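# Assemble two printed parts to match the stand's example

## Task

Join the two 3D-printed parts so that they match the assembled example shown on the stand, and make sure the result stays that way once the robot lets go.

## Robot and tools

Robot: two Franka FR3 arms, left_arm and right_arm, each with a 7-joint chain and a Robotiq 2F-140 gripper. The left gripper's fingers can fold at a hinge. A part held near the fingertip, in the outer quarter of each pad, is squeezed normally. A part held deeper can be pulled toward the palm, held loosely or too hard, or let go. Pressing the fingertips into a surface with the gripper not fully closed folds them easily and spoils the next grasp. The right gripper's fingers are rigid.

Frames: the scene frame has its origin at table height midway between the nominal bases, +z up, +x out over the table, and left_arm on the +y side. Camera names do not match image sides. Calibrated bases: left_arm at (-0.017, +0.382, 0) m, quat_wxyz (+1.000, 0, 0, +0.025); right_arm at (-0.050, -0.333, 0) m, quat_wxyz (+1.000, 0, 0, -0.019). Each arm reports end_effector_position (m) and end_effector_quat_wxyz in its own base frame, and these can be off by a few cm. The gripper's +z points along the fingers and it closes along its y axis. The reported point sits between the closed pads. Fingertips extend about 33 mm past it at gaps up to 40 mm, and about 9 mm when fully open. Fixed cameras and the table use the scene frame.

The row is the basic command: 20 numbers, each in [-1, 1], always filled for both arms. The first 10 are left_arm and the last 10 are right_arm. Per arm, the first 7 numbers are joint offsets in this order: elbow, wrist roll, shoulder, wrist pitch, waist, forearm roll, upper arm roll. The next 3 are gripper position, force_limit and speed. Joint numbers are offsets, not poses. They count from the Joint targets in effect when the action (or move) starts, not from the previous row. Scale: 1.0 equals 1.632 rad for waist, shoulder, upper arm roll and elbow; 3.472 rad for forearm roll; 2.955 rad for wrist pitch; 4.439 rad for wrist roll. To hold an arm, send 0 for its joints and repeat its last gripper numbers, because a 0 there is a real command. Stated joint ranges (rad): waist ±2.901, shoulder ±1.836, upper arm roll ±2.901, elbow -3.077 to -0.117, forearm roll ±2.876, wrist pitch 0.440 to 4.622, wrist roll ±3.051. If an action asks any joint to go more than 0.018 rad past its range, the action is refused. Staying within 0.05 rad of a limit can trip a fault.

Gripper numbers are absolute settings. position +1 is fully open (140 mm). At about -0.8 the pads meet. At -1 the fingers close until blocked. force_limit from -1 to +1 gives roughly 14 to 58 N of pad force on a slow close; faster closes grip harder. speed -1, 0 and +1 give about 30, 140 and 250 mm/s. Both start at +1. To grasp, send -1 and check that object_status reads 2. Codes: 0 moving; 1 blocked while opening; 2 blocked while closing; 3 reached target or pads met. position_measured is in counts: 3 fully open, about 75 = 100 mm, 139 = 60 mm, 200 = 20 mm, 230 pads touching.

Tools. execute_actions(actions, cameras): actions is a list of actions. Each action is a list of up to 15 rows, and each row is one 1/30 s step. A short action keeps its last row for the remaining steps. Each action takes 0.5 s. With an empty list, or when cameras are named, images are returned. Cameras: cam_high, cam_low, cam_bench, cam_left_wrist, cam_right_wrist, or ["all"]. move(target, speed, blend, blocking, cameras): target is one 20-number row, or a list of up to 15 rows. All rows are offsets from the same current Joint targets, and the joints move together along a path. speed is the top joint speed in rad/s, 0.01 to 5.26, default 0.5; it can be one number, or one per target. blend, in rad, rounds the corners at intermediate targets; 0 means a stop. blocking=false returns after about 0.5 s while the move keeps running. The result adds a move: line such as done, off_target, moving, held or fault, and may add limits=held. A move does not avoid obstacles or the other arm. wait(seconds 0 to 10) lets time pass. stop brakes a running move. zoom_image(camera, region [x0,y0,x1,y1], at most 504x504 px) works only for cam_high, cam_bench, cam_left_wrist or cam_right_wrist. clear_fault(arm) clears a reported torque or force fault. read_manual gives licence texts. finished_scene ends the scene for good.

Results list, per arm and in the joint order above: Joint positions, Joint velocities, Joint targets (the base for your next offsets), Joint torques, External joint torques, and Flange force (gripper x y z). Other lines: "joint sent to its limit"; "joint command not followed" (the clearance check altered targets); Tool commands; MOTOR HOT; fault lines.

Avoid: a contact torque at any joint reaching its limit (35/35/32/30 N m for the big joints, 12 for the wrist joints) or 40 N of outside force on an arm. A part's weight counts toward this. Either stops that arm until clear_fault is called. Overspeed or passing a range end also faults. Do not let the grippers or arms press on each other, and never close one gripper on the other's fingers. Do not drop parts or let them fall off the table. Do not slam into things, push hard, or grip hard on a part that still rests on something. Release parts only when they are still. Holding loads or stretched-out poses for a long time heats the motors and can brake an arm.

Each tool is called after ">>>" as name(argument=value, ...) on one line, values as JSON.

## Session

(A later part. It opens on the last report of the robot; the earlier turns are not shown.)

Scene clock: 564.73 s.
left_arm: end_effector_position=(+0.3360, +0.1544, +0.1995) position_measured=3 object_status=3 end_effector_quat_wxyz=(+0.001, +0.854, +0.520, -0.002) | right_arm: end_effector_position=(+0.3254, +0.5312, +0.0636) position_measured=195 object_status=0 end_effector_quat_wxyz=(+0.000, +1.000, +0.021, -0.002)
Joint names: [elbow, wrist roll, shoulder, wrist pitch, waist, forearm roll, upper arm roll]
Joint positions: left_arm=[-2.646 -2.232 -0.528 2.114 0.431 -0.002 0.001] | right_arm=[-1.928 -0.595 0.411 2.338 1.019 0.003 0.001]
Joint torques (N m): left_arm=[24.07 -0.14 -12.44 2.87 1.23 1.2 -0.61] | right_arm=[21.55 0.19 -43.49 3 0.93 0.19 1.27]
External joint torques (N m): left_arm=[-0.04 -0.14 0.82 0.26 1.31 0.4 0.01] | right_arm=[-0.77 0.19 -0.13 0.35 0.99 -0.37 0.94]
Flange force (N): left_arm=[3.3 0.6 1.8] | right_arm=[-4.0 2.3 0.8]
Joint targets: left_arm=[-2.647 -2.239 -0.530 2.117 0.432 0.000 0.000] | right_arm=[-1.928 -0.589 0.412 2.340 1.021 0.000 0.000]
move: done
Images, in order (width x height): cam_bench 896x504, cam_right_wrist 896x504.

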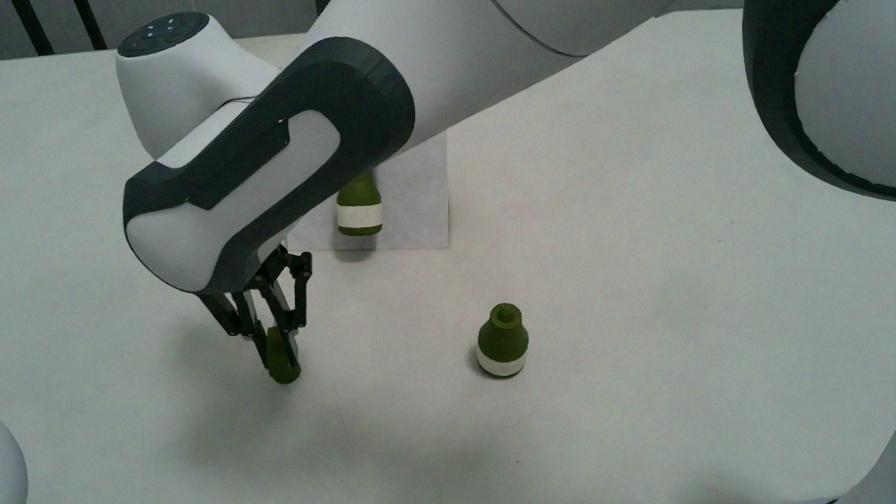

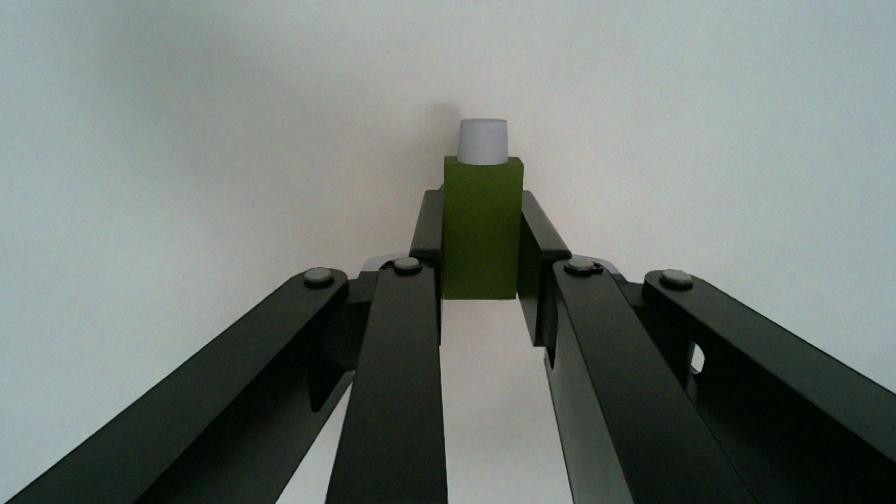

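>>> move(target=[[0,0,0,0,0,0,0,1,1,1,0.0868,0,-0.1089,-0.1081,0,0,0,-1,-0.1,-1],[0,0,0,0,0,0,0,1,1,1,-0.3486,-0.0754,-0.4859,-0.0758,-0.2051,0,0,-1,-0.1,-1]], speed=[0.2,0.4], blend=0.05, cameras=["all"])

Scene clock: 597.27 s.
left_arm: end_effector_position=(+0.3360, +0.1544, +0.1995) position_measured=3 object_status=3 end_effector_quat_wxyz=(+0.001, +0.854, +0.520, -0.002) | right_arm: end_effector_position=(+0.3219, +0.2656, +0.2089) position_measured=195 object_status=2 end_effector_quat_wxyz=(+0.000, +1.000, +0.016, -0.003)
Joint names: [elbow, wrist roll, shoulder, wrist pitch, waist, forearm roll, upper arm roll]
Joint positions: left_arm=[-2.646 -2.232 -0.528 2.114 0.431 -0.002 0.001] | right_arm=[-2.497 -0.916 -0.379 2.113 0.688 0.003 0]
Joint velocities: left_arm=[within noise] | right_arm=[0 -0.005 0 0 0.001 0 0.001]
Joint torques (N m): left_arm=[24.08 -0.14 -12.42 2.9 1.23 1.2 -0.57] | right_arm=[23.57 -0.26 -20.13 3.07 -0.01 0.33 0.84]
External joint torques (N m): left_arm=[-0.07 -0.14 0.91 0.28 1.24 0.4 -0.02] | right_arm=[-0.44 -0.26 -1.75 0.44 -0.01 -0.36 1.19]
Flange force (N): left_arm=[3.4 0.9 2.0] | right_arm=[-5.9 3.4 0.0]
Joint targets: left_arm=[-2.647 -2.239 -0.530 2.117 0.432 0.000 0.000] | right_arm=[-2.497 -0.924 -0.382 2.116 0.686 0.000 0.000]
move: done

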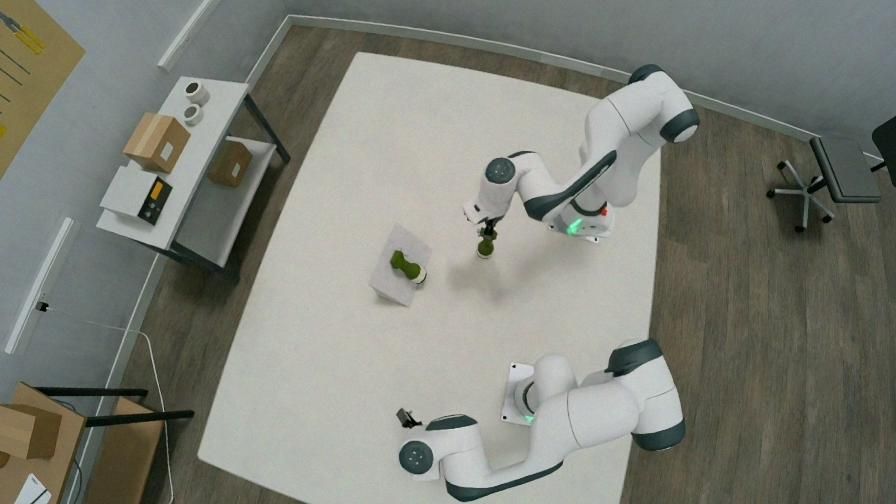

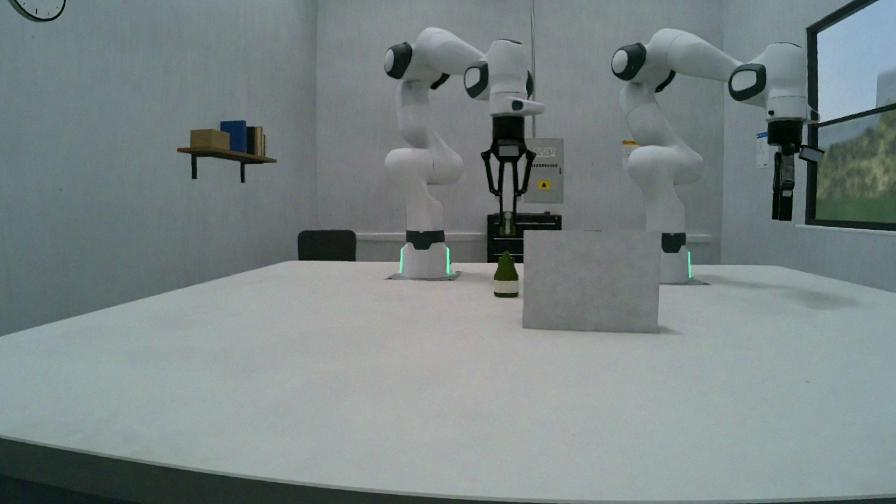

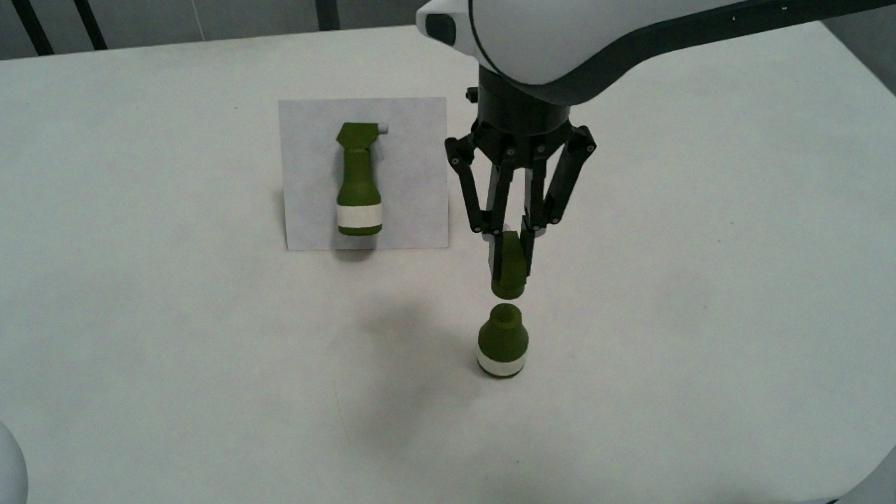

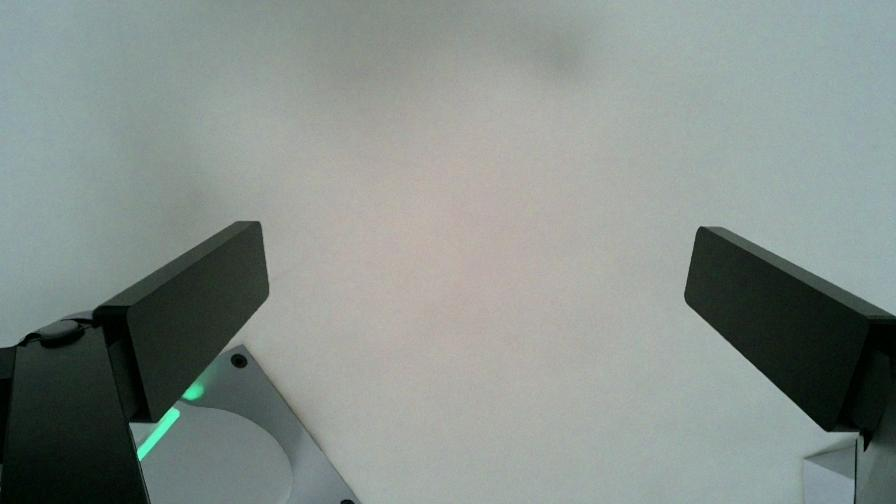

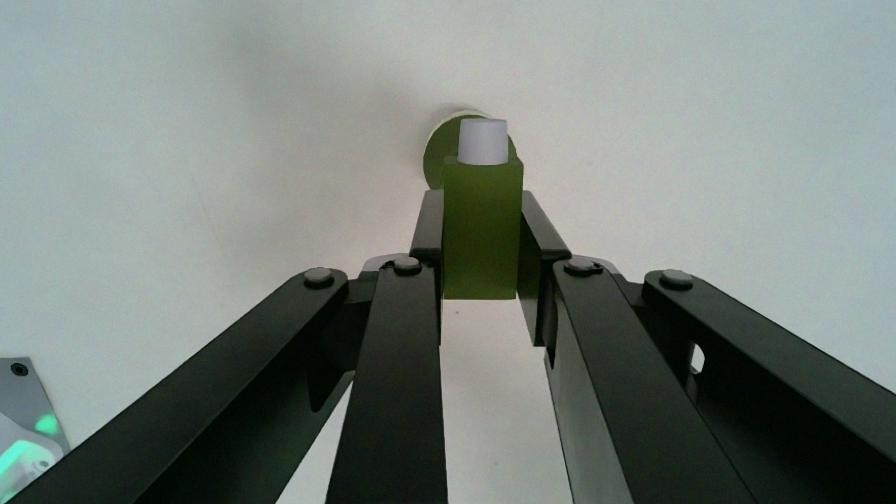

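>>> zoom_image(camera="cam_low", region=[465, 160, 555, 310])

>>> zoom_image(camera="cam_bench", region=[440, 210, 570, 385])

Scaled by 3.360 from the camera's 896x504 image, which has a finer 1280x720 frame.

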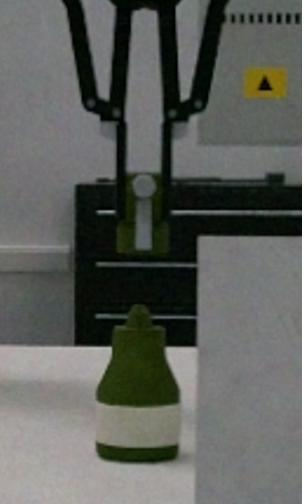

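Scaled by 2.880 from the camera's 896x504 image, which has a finer 1280x720 frame.

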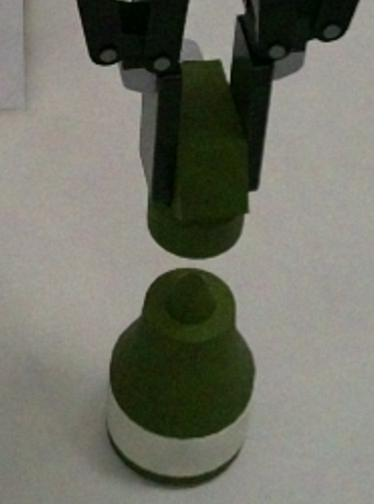

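>>> move(target=[0.4078,-0.1518,0.3060,-0.0562,-0.6581,0,0,1,1,1,-0.0023,-0.0011,-0.0026,-0.0002,-0.0031,0,0,-1,-0.1,-1], speed=0.5, cameras=["cam_low","cam_bench","cam_left_wrist","cam_high"])

Scene clock: 767.90 s.
left_arm: end_effector_position=(+0.4395, -0.3290, +0.2679) position_measured=3 object_status=3 end_effector_quat_wxyz=(+0.002, +0.941, +0.339, +0.001) | right_arm: end_effector_position=(+0.3223, +0.2632, +0.2090) position_measured=195 object_status=2 end_effector_quat_wxyz=(+0.000, +1.000, +0.017, -0.002)
Joint names: [elbow, wrist roll, shoulder, wrist pitch, waist, forearm roll, upper arm roll]
Joint positions: left_arm=[-1.982 -2.905 -0.033 1.955 -0.641 -0.002 0] | right_arm=[-2.5 -0.923 -0.383 2.113 0.683 0.003 0]
Joint velocities: left_arm=[0 -0.007 0 0 -0.002 -0.002 -0.001] | right_arm=[within noise]
Joint torques (N m): left_arm=[25.53 -0.12 -29.01 2.41 0.89 1.27 0.75] | right_arm=[23.7 -0.26 -19.95 2.98 0.04 0.31 0.88]
External joint torques (N m): left_arm=[0.86 -0.12 2.27 -0.14 0.83 0.39 0.72] | right_arm=[-0.39 -0.26 -1.62 0.34 0.05 -0.38 1.24]
Flange force (N): left_arm=[3.5 9.5 -0.9] | right_arm=[-5.6 2.9 -0.2]
Joint targets: left_arm=[-1.981 -2.913 -0.030 1.951 -0.642 0.000 0.000] | right_arm=[-2.501 -0.929 -0.386 2.116 0.681 0.000 0.000]
move: done
Images, in order (width x height): cam_high 896x504, cam_low 896x504, cam_bench 896x504, cam_left_wrist 896x504.

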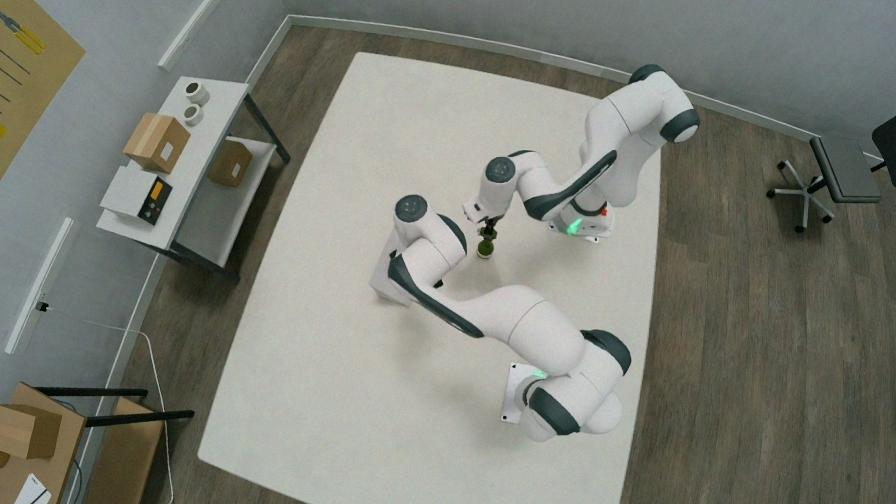

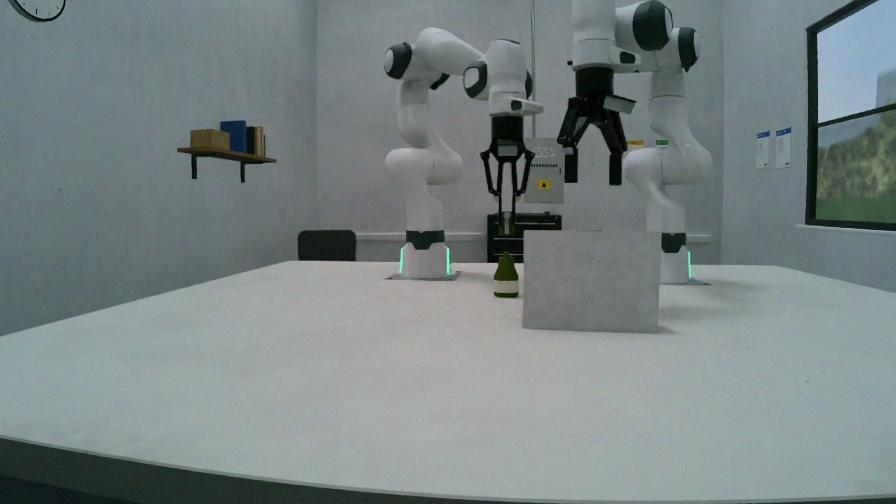

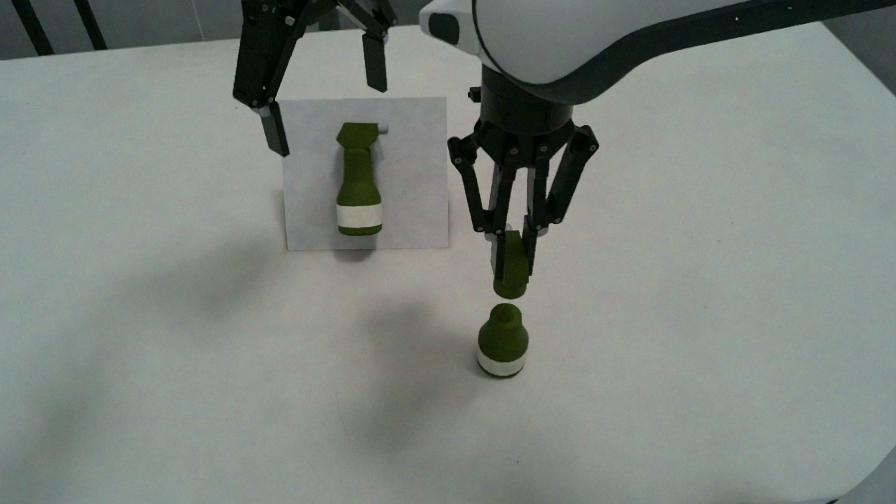

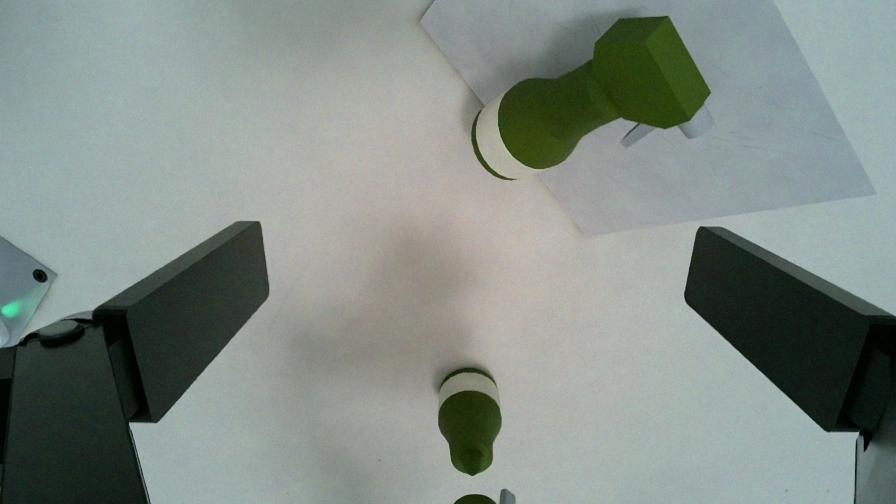

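>>> zoom_image(camera="cam_left_wrist", region=[410, 350, 540, 504])

>>> zoom_image(camera="cam_low", region=[475, 195, 540, 305])

>>> zoom_image(camera="cam_bench", region=[450, 220, 560, 385])

>>> zoom_image(camera="cam_left_wrist", region=[460, 0, 720, 190])

Scaled by 3.273 from the camera's 896x504 image, which has a finer 1280x720 frame.

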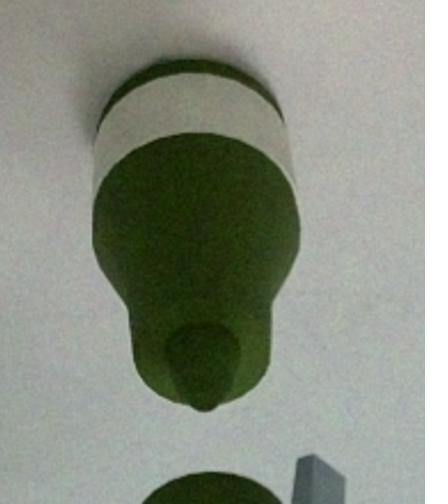

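Scaled by 4.582 from the camera's 896x504 image, which has a finer 1280x720 frame.

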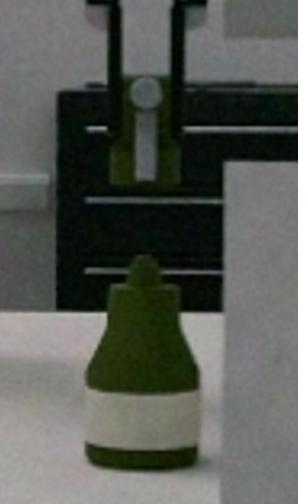

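Scaled by 3.055 from the camera's 896x504 image, which has a finer 1280x720 frame.

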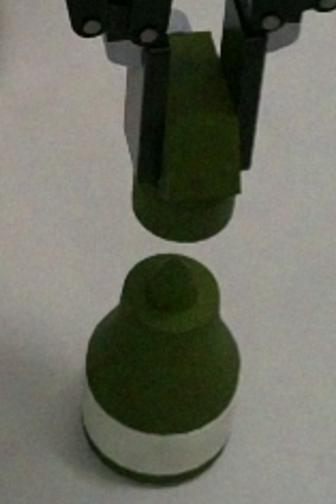

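Scaled by 1.938 from the camera's 896x504 image, which has a finer 1280x720 frame.

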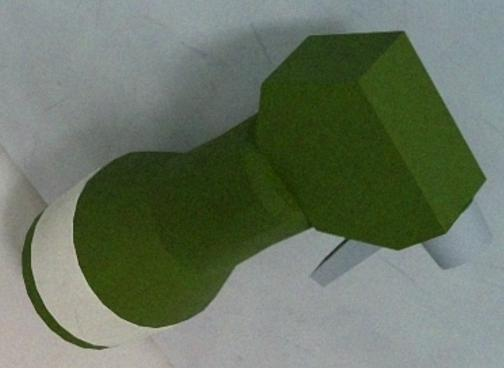

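>>> move(target=[0,0,0,0,0,0,0,1,1,1,-0.0281,0,0.0267,0.0299,0.0001,0,0,-1,-0.1,-1], speed=0.06, cameras=["cam_low","cam_bench","cam_left_wrist"])

>>> zoom_image(camera="cam_left_wrist", region=[410, 350, 540, 504])

>>> zoom_image(camera="cam_low", region=[475, 195, 540, 305])

>>> zoom_image(camera="cam_bench", region=[450, 220, 560, 385])

Scene clock: 821.37 s.
left_arm: end_effector_position=(+0.4395, -0.3290, +0.2679) position_measured=3 object_status=3 end_effector_quat_wxyz=(+0.002, +0.940, +0.340, +0.001) | right_arm: end_effector_position=(+0.3232, +0.2639, +0.1796) position_measured=195 object_status=2 end_effector_quat_wxyz=(-0.001, +1.000, +0.016, -0.001)
Joint names: [elbow, wrist roll, shoulder, wrist pitch, waist, forearm roll, upper arm roll]
Joint positions: left_arm=[-1.982 -2.906 -0.033 1.955 -0.641 -0.002 0] | right_arm=[-2.546 -0.923 -0.344 2.201 0.683 0.003 0]
Joint velocities: left_arm=[within noise] | right_arm=[0 0 0.001 0.004 0.001 0 -0.002]
Joint torques (N m): left_arm=[25.57 -0.13 -29 2.42 0.92 1.29 0.76] | right_arm=[23.14 -0.23 -19.59 3.12 0.08 0.28 0.86]
External joint torques (N m): left_arm=[0.82 -0.13 2.41 -0.15 0.83 0.4 0.7] | right_arm=[-0.36 -0.23 -0.47 0.47 0.08 -0.37 1.18]
Flange force (N): left_arm=[3.5 9.8 -0.7] | right_arm=[-2.6 0.6 1.2]
Joint targets: left_arm=[-1.981 -2.913 -0.030 1.951 -0.642 0.000 0.000] | right_arm=[-2.547 -0.929 -0.342 2.204 0.681 0.000 0.000]
move: done
Images, in order (width x height): cam_low 896x504, cam_bench 896x504, cam_left_wrist 896x504.

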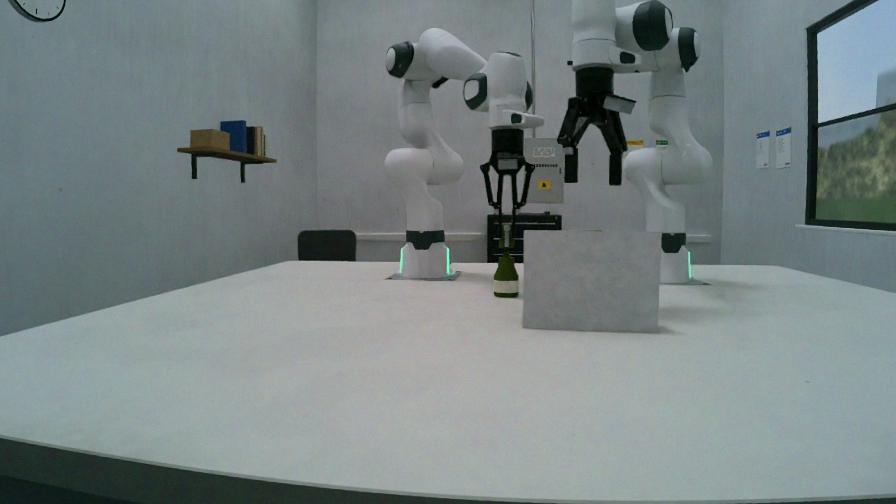

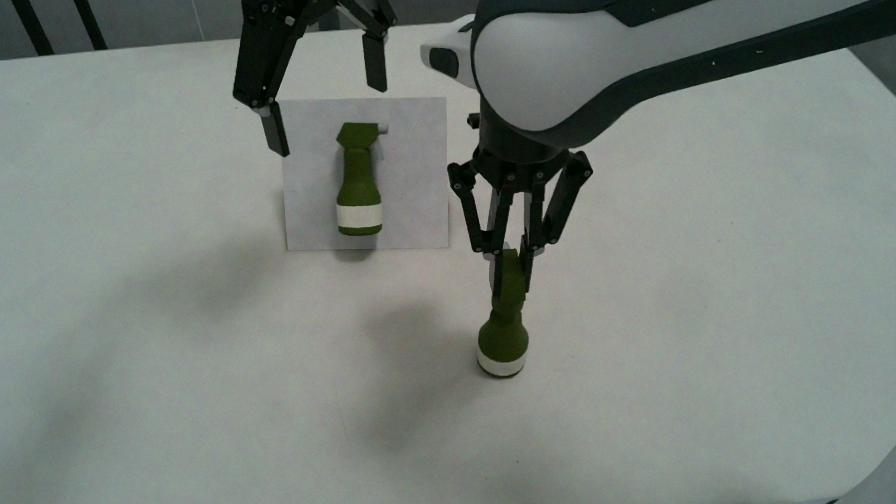

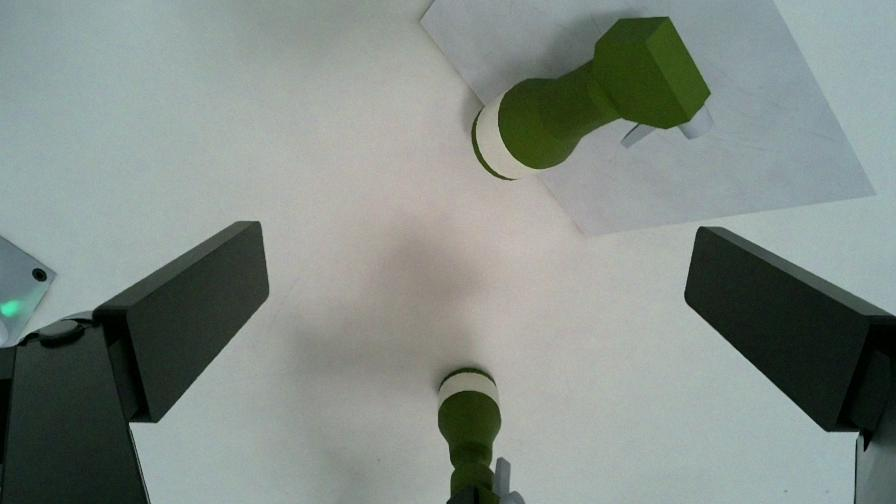

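Scaled by 3.273 from the camera's 896x504 image, which has a finer 1280x720 frame.

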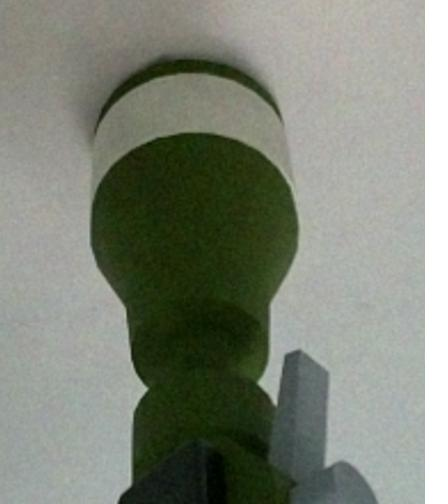

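Scaled by 4.582 from the camera's 896x504 image, which has a finer 1280x720 frame.

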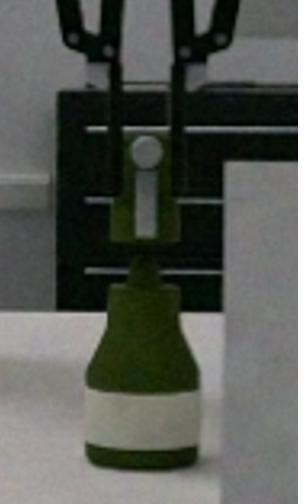

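Scaled by 3.055 from the camera's 896x504 image, which has a finer 1280x720 frame.

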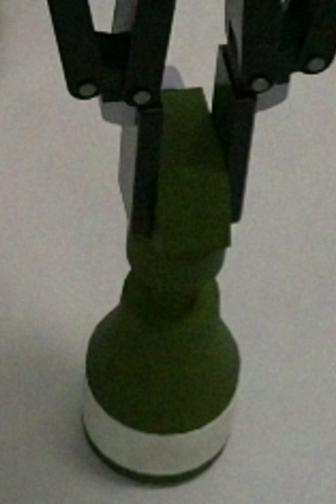

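>>> move(target=[0,0,0,0,0,0,0,1,1,1,-0.0154,0,0.0166,0.0180,0,0,0,-1,-0.1,-1], speed=0.04, cameras=["cam_low","cam_bench","cam_left_wrist"])

>>> zoom_image(camera="cam_left_wrist", region=[410, 350, 540, 504])

>>> zoom_image(camera="cam_low", region=[475, 195, 540, 305])

>>> zoom_image(camera="cam_bench", region=[450, 220, 560, 385])

Scene clock: 847.83 s.
left_arm: end_effector_position=(+0.4395, -0.3290, +0.2679) position_measured=3 object_status=3 end_effector_quat_wxyz=(+0.002, +0.940, +0.340, +0.001) | right_arm: end_effector_position=(+0.3235, +0.2640, +0.1619) position_measured=195 object_status=2 end_effector_quat_wxyz=(-0.001, +1.000, +0.016, -0.001)
Joint names: [elbow, wrist roll, shoulder, wrist pitch, waist, forearm roll, upper arm roll]
Joint positions: left_arm=[-1.982 -2.906 -0.033 1.955 -0.641 -0.002 0] | right_arm=[-2.571 -0.923 -0.317 2.254 0.683 0.003 0]
Joint velocities: left_arm=[within noise] | right_arm=[0 0.001 0 0.003 0 -0.001 0.001]
Joint torques (N m): left_arm=[25.59 -0.12 -28.99 2.42 0.92 1.29 0.75] | right_arm=[22.56 -0.26 -20.17 3.08 0.07 0.25 0.89]
External joint torques (N m): left_arm=[0.79 -0.12 2.53 -0.15 0.89 0.4 0.75] | right_arm=[-0.39 -0.26 -0.64 0.45 0.12 -0.38 1.24]
Flange force (N): left_arm=[3.7 10.0 -0.6] | right_arm=[-3.2 1.0 0.8]
Joint targets: left_arm=[-1.981 -2.913 -0.030 1.951 -0.642 0.000 0.000] | right_arm=[-2.572 -0.929 -0.315 2.257 0.681 0.000 0.000]
move: done
Images, in order (width x height): cam_low 896x504, cam_bench 896x504, cam_left_wrist 896x504.

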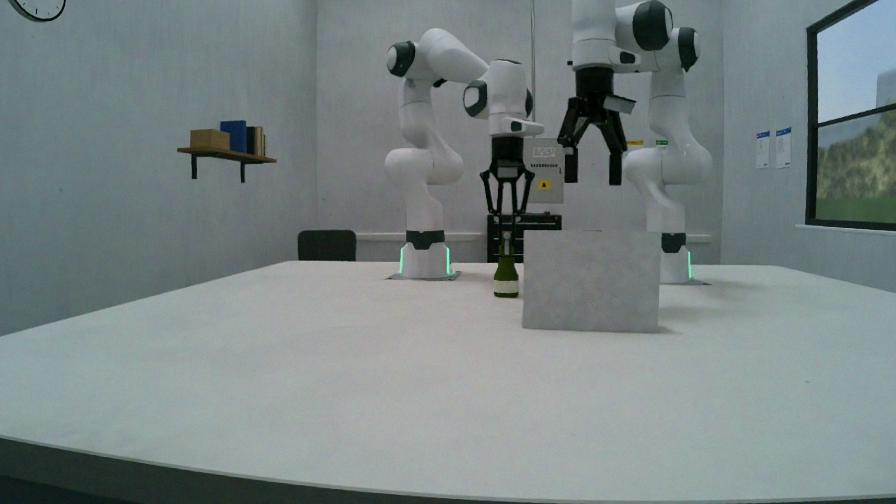

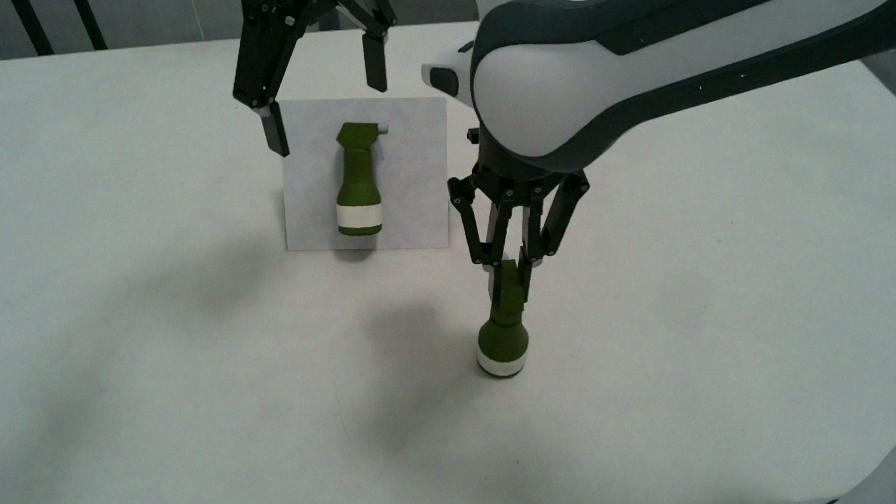

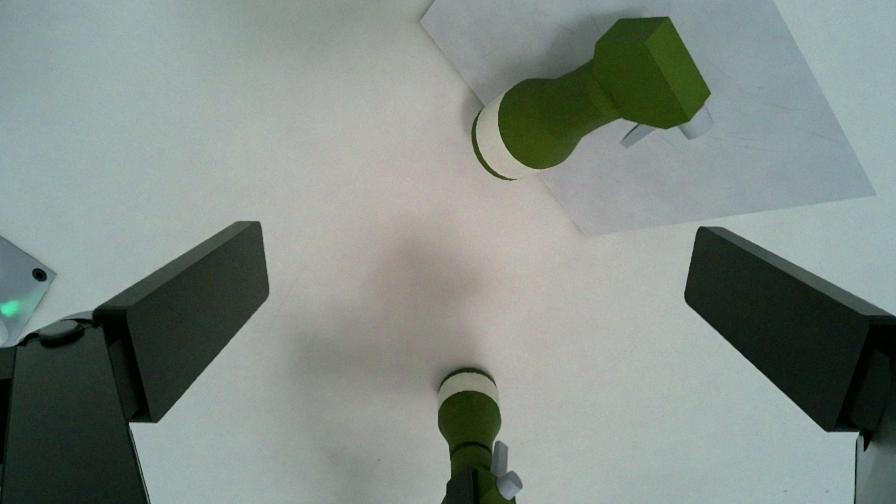

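Scaled by 3.273 from the camera's 896x504 image, which has a finer 1280x720 frame.

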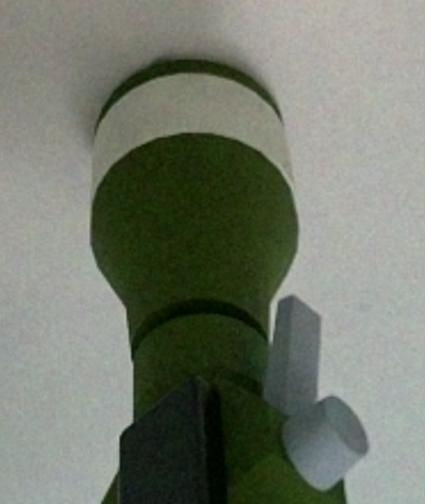

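Scaled by 4.582 from the camera's 896x504 image, which has a finer 1280x720 frame.

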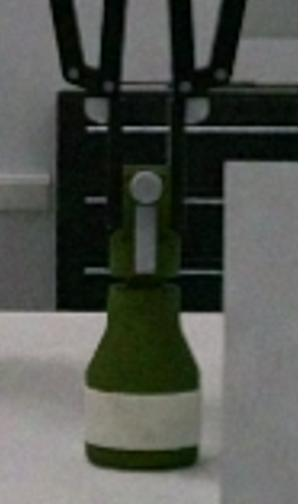

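Scaled by 3.055 from the camera's 896x504 image, which has a finer 1280x720 frame.

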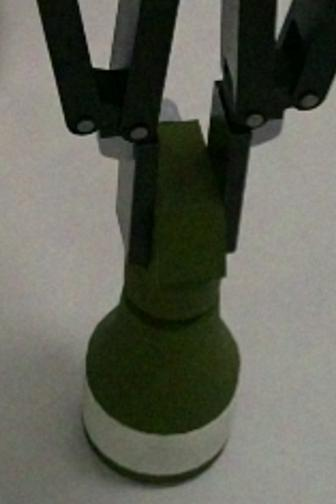

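>>> move(target=[0,0,0,0,0,0,0,1,1,1,-0.00284,0,0.00349,0.0035,0,0,0,-1,-0.1,-1], speed=0.02, cameras=["cam_left_wrist"])

>>> zoom_image(camera="cam_left_wrist", region=[410, 350, 540, 504])

Scene clock: 860.43 s.
left_arm: end_effector_position=(+0.4395, -0.3290, +0.2679) position_measured=3 object_status=3 end_effector_quat_wxyz=(+0.002, +0.940, +0.340, +0.001) | right_arm: end_effector_position=(+0.3235, +0.2640, +0.1584) position_measured=195 object_status=2 end_effector_quat_wxyz=(-0.001, +1.000, +0.016, -0.001)
Joint names: [elbow, wrist roll, shoulder, wrist pitch, waist, forearm roll, upper arm roll]
Joint positions: left_arm=[-1.982 -2.906 -0.033 1.955 -0.641 -0.002 0] | right_arm=[-2.576 -0.923 -0.311 2.264 0.683 0.003 0]
Joint velocities: left_arm=[within noise] | right_arm=[0 0.001 -0.001 0.004 0 0 0.001]
Joint torques (N m): left_arm=[25.58 -0.14 -28.99 2.43 0.87 1.29 0.73] | right_arm=[22.51 -0.21 -20.23 3.1 0.12 0.26 0.97]
External joint torques (N m): left_arm=[0.78 -0.14 2.53 -0.14 0.72 0.4 0.61] | right_arm=[-0.35 -0.21 -0.61 0.47 0.11 -0.36 1.24]
Flange force (N): left_arm=[3.4 10.0 -0.5] | right_arm=[-3.0 0.8 0.8]
Joint targets: left_arm=[-1.981 -2.913 -0.030 1.951 -0.642 0.000 0.000] | right_arm=[-2.577 -0.929 -0.309 2.268 0.681 0.000 0.000]
move: done
Images, in order (width x height): cam_left_wrist 896x504.

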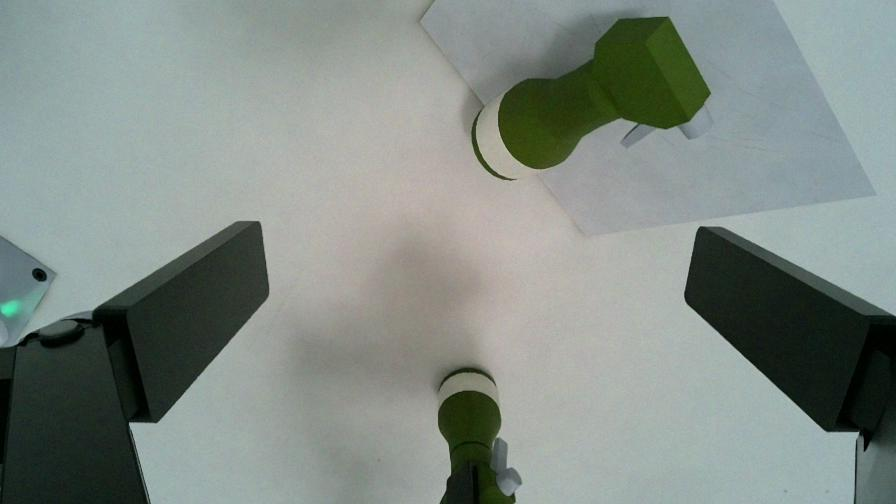

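Scaled by 3.273 from the camera's 896x504 image, which has a finer 1280x720 frame.

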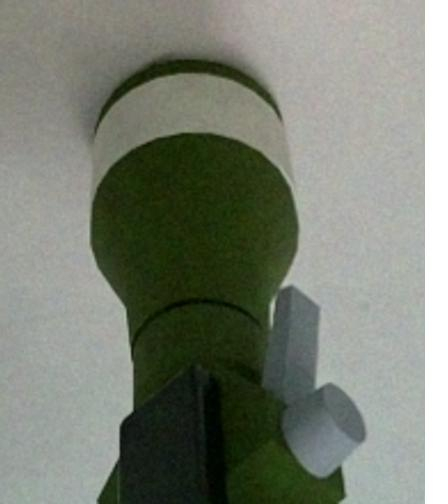

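>>> move(target=[0,0,0,0,0,0,0,1,1,1,-0.0012,0,0.0015,0.0015,0,0,0,-1,-0.1,-1], speed=0.02, cameras=["cam_left_wrist"])

>>> zoom_image(camera="cam_left_wrist", region=[420, 410, 520, 504])

Scene clock: 867.93 s.
left_arm: end_effector_position=(+0.4395, -0.3290, +0.2679) position_measured=3 object_status=3 end_effector_quat_wxyz=(+0.002, +0.940, +0.340, +0.001) | right_arm: end_effector_position=(+0.3236, +0.2640, +0.1570) position_measured=195 object_status=2 end_effector_quat_wxyz=(-0.001, +1.000, +0.016, -0.001)
Joint names: [elbow, wrist roll, shoulder, wrist pitch, waist, forearm roll, upper arm roll]
Joint positions: left_arm=[-1.982 -2.906 -0.033 1.955 -0.641 -0.002 0] | right_arm=[-2.578 -0.923 -0.309 2.269 0.683 0.003 0]
Joint velocities: left_arm=[within noise] | right_arm=[0 0.001 -0.001 0.003 0.001 -0.001 0]
Joint torques (N m): left_arm=[25.55 -0.14 -28.97 2.41 0.92 1.3 0.72] | right_arm=[22.52 -0.3 -20.25 3.04 0.09 0.24 0.84]
External joint torques (N m): left_arm=[0.88 -0.14 2.38 -0.14 0.82 0.41 0.65] | right_arm=[-0.28 -0.3 -0.62 0.41 0.05 -0.38 1.08]
Flange force (N): left_arm=[3.5 9.9 -0.8] | right_arm=[-2.6 1.1 0.5]
Joint targets: left_arm=[-1.981 -2.913 -0.030 1.951 -0.642 0.000 0.000] | right_arm=[-2.579 -0.929 -0.307 2.272 0.681 0.000 0.000]
move: done
Images, in order (width x height): cam_left_wrist 896x504.

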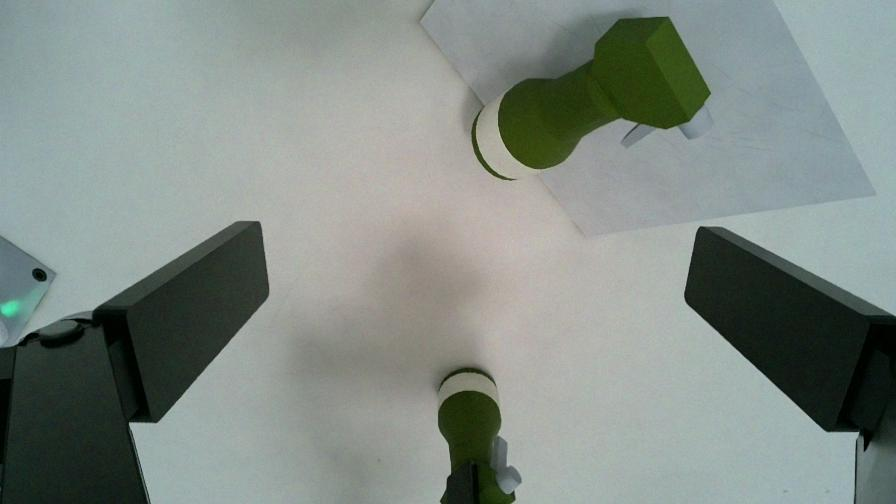

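Scaled by 5.040 from the camera's 896x504 image, which has a finer 1280x720 frame.

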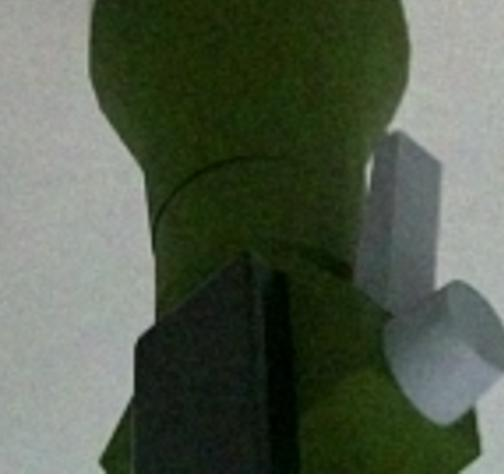

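>>> move(target=[0,0,0,0,0,0,0,1,1,1,-0.0009,0,0.0011,0.0011,0,0,0,-1,-0.1,-1], speed=0.02, cameras=["cam_left_wrist","cam_bench"])

>>> zoom_image(camera="cam_left_wrist", region=[420, 410, 520, 504])

>>> zoom_image(camera="cam_bench", region=[460, 270, 550, 385])

Scene clock: 877.03 s.
left_arm: end_effector_position=(+0.4395, -0.3290, +0.2679) position_measured=3 object_status=3 end_effector_quat_wxyz=(+0.002, +0.940, +0.340, +0.001) | right_arm: end_effector_position=(+0.3236, +0.2641, +0.1559) position_measured=195 object_status=2 end_effector_quat_wxyz=(-0.001, +1.000, +0.016, -0.001)
Joint names: [elbow, wrist roll, shoulder, wrist pitch, waist, forearm roll, upper arm roll]
Joint positions: left_arm=[-1.982 -2.906 -0.033 1.955 -0.641 -0.002 0] | right_arm=[-2.579 -0.923 -0.307 2.272 0.683 0.003 0]
Joint torques (N m): left_arm=[25.57 -0.16 -29 2.41 0.96 1.29 0.77] | right_arm=[22.46 -0.29 -20.23 3.16 0.06 0.23 0.89]
External joint torques (N m): left_arm=[0.86 -0.16 2.39 -0.14 0.87 0.4 0.71] | right_arm=[-0.43 -0.29 -0.34 0.51 0.06 -0.39 1.17]
Flange force (N): left_arm=[3.5 9.8 -0.8] | right_arm=[-2.3 0.6 1.5]
Joint targets: left_arm=[-1.981 -2.913 -0.030 1.951 -0.642 0.000 0.000] | right_arm=[-2.580 -0.929 -0.305 2.275 0.681 0.000 0.000]
move: done
Images, in order (width x height): cam_bench 896x504, cam_left_wrist 896x504.

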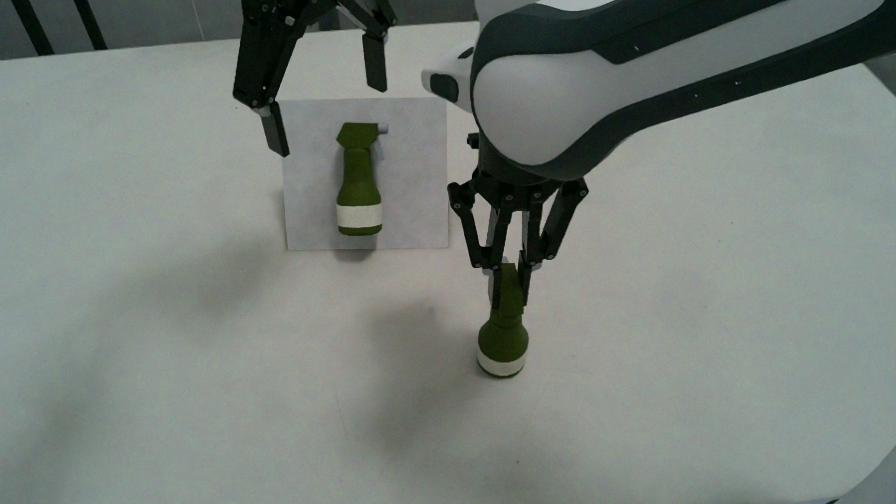

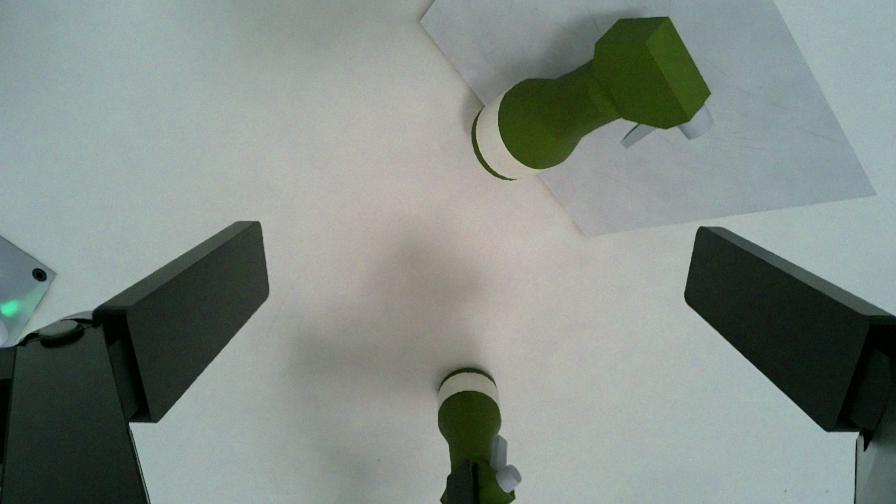

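Scaled by 5.040 from the camera's 896x504 image, which has a finer 1280x720 frame.

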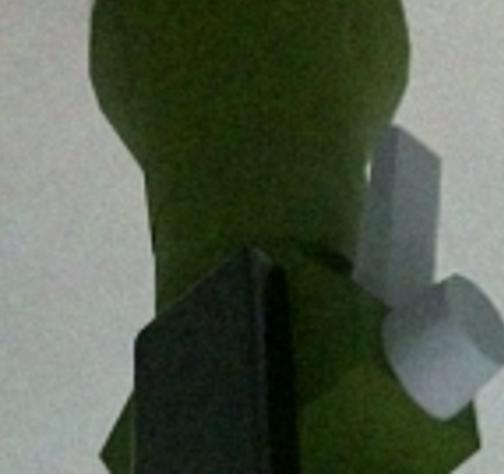

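Scaled by 4.383 from the camera's 896x504 image, which has a finer 1280x720 frame.

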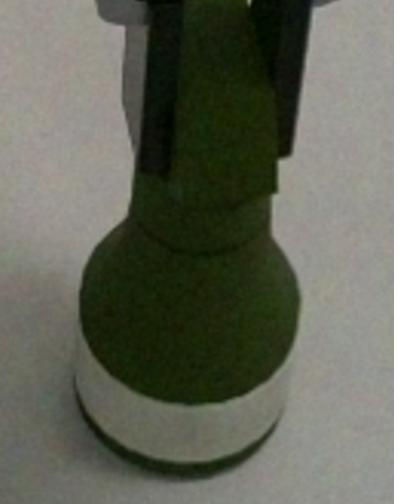

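>>> move(target=[0,0,0,0,0,0,0,1,1,1,-0.0009,0,0.0011,0.0011,0,0,0,-1,-0.1,-1], speed=0.02)

Scene clock: 885.83 s.
left_arm: end_effector_position=(+0.4395, -0.3290, +0.2679) position_measured=3 object_status=3 end_effector_quat_wxyz=(+0.002, +0.940, +0.340, +0.001) | right_arm: end_effector_position=(+0.3239, +0.2643, +0.1557) position_measured=195 object_status=2 end_effector_quat_wxyz=(-0.001, +1.000, +0.016, +0.000)
Joint names: [elbow, wrist roll, shoulder, wrist pitch, waist, forearm roll, upper arm roll]
Joint positions: left_arm=[-1.982 -2.906 -0.033 1.955 -0.641 -0.002 0] | right_arm=[-2.58 -0.923 -0.307 2.274 0.683 0.003 0]
Joint torques (N m): left_arm=[25.55 -0.12 -28.98 2.41 0.96 1.29 0.79] | right_arm=[21.81 -0.24 -19.38 3.3 0.09 0.25 0.89]
External joint torques (N m): left_arm=[0.88 -0.12 2.39 -0.14 1.08 0.41 0.94] | right_arm=[-1.06 -0.24 0.47 0.65 0.09 -0.37 1.18]
Flange force (N): left_arm=[4.0 9.8 -0.8] | right_arm=[-1.9 0.1 4.1]
Joint targets: left_arm=[-1.981 -2.913 -0.030 1.951 -0.642 0.000 0.000] | right_arm=[-2.582 -0.929 -0.303 2.278 0.681 0.000 0.000]
move: done


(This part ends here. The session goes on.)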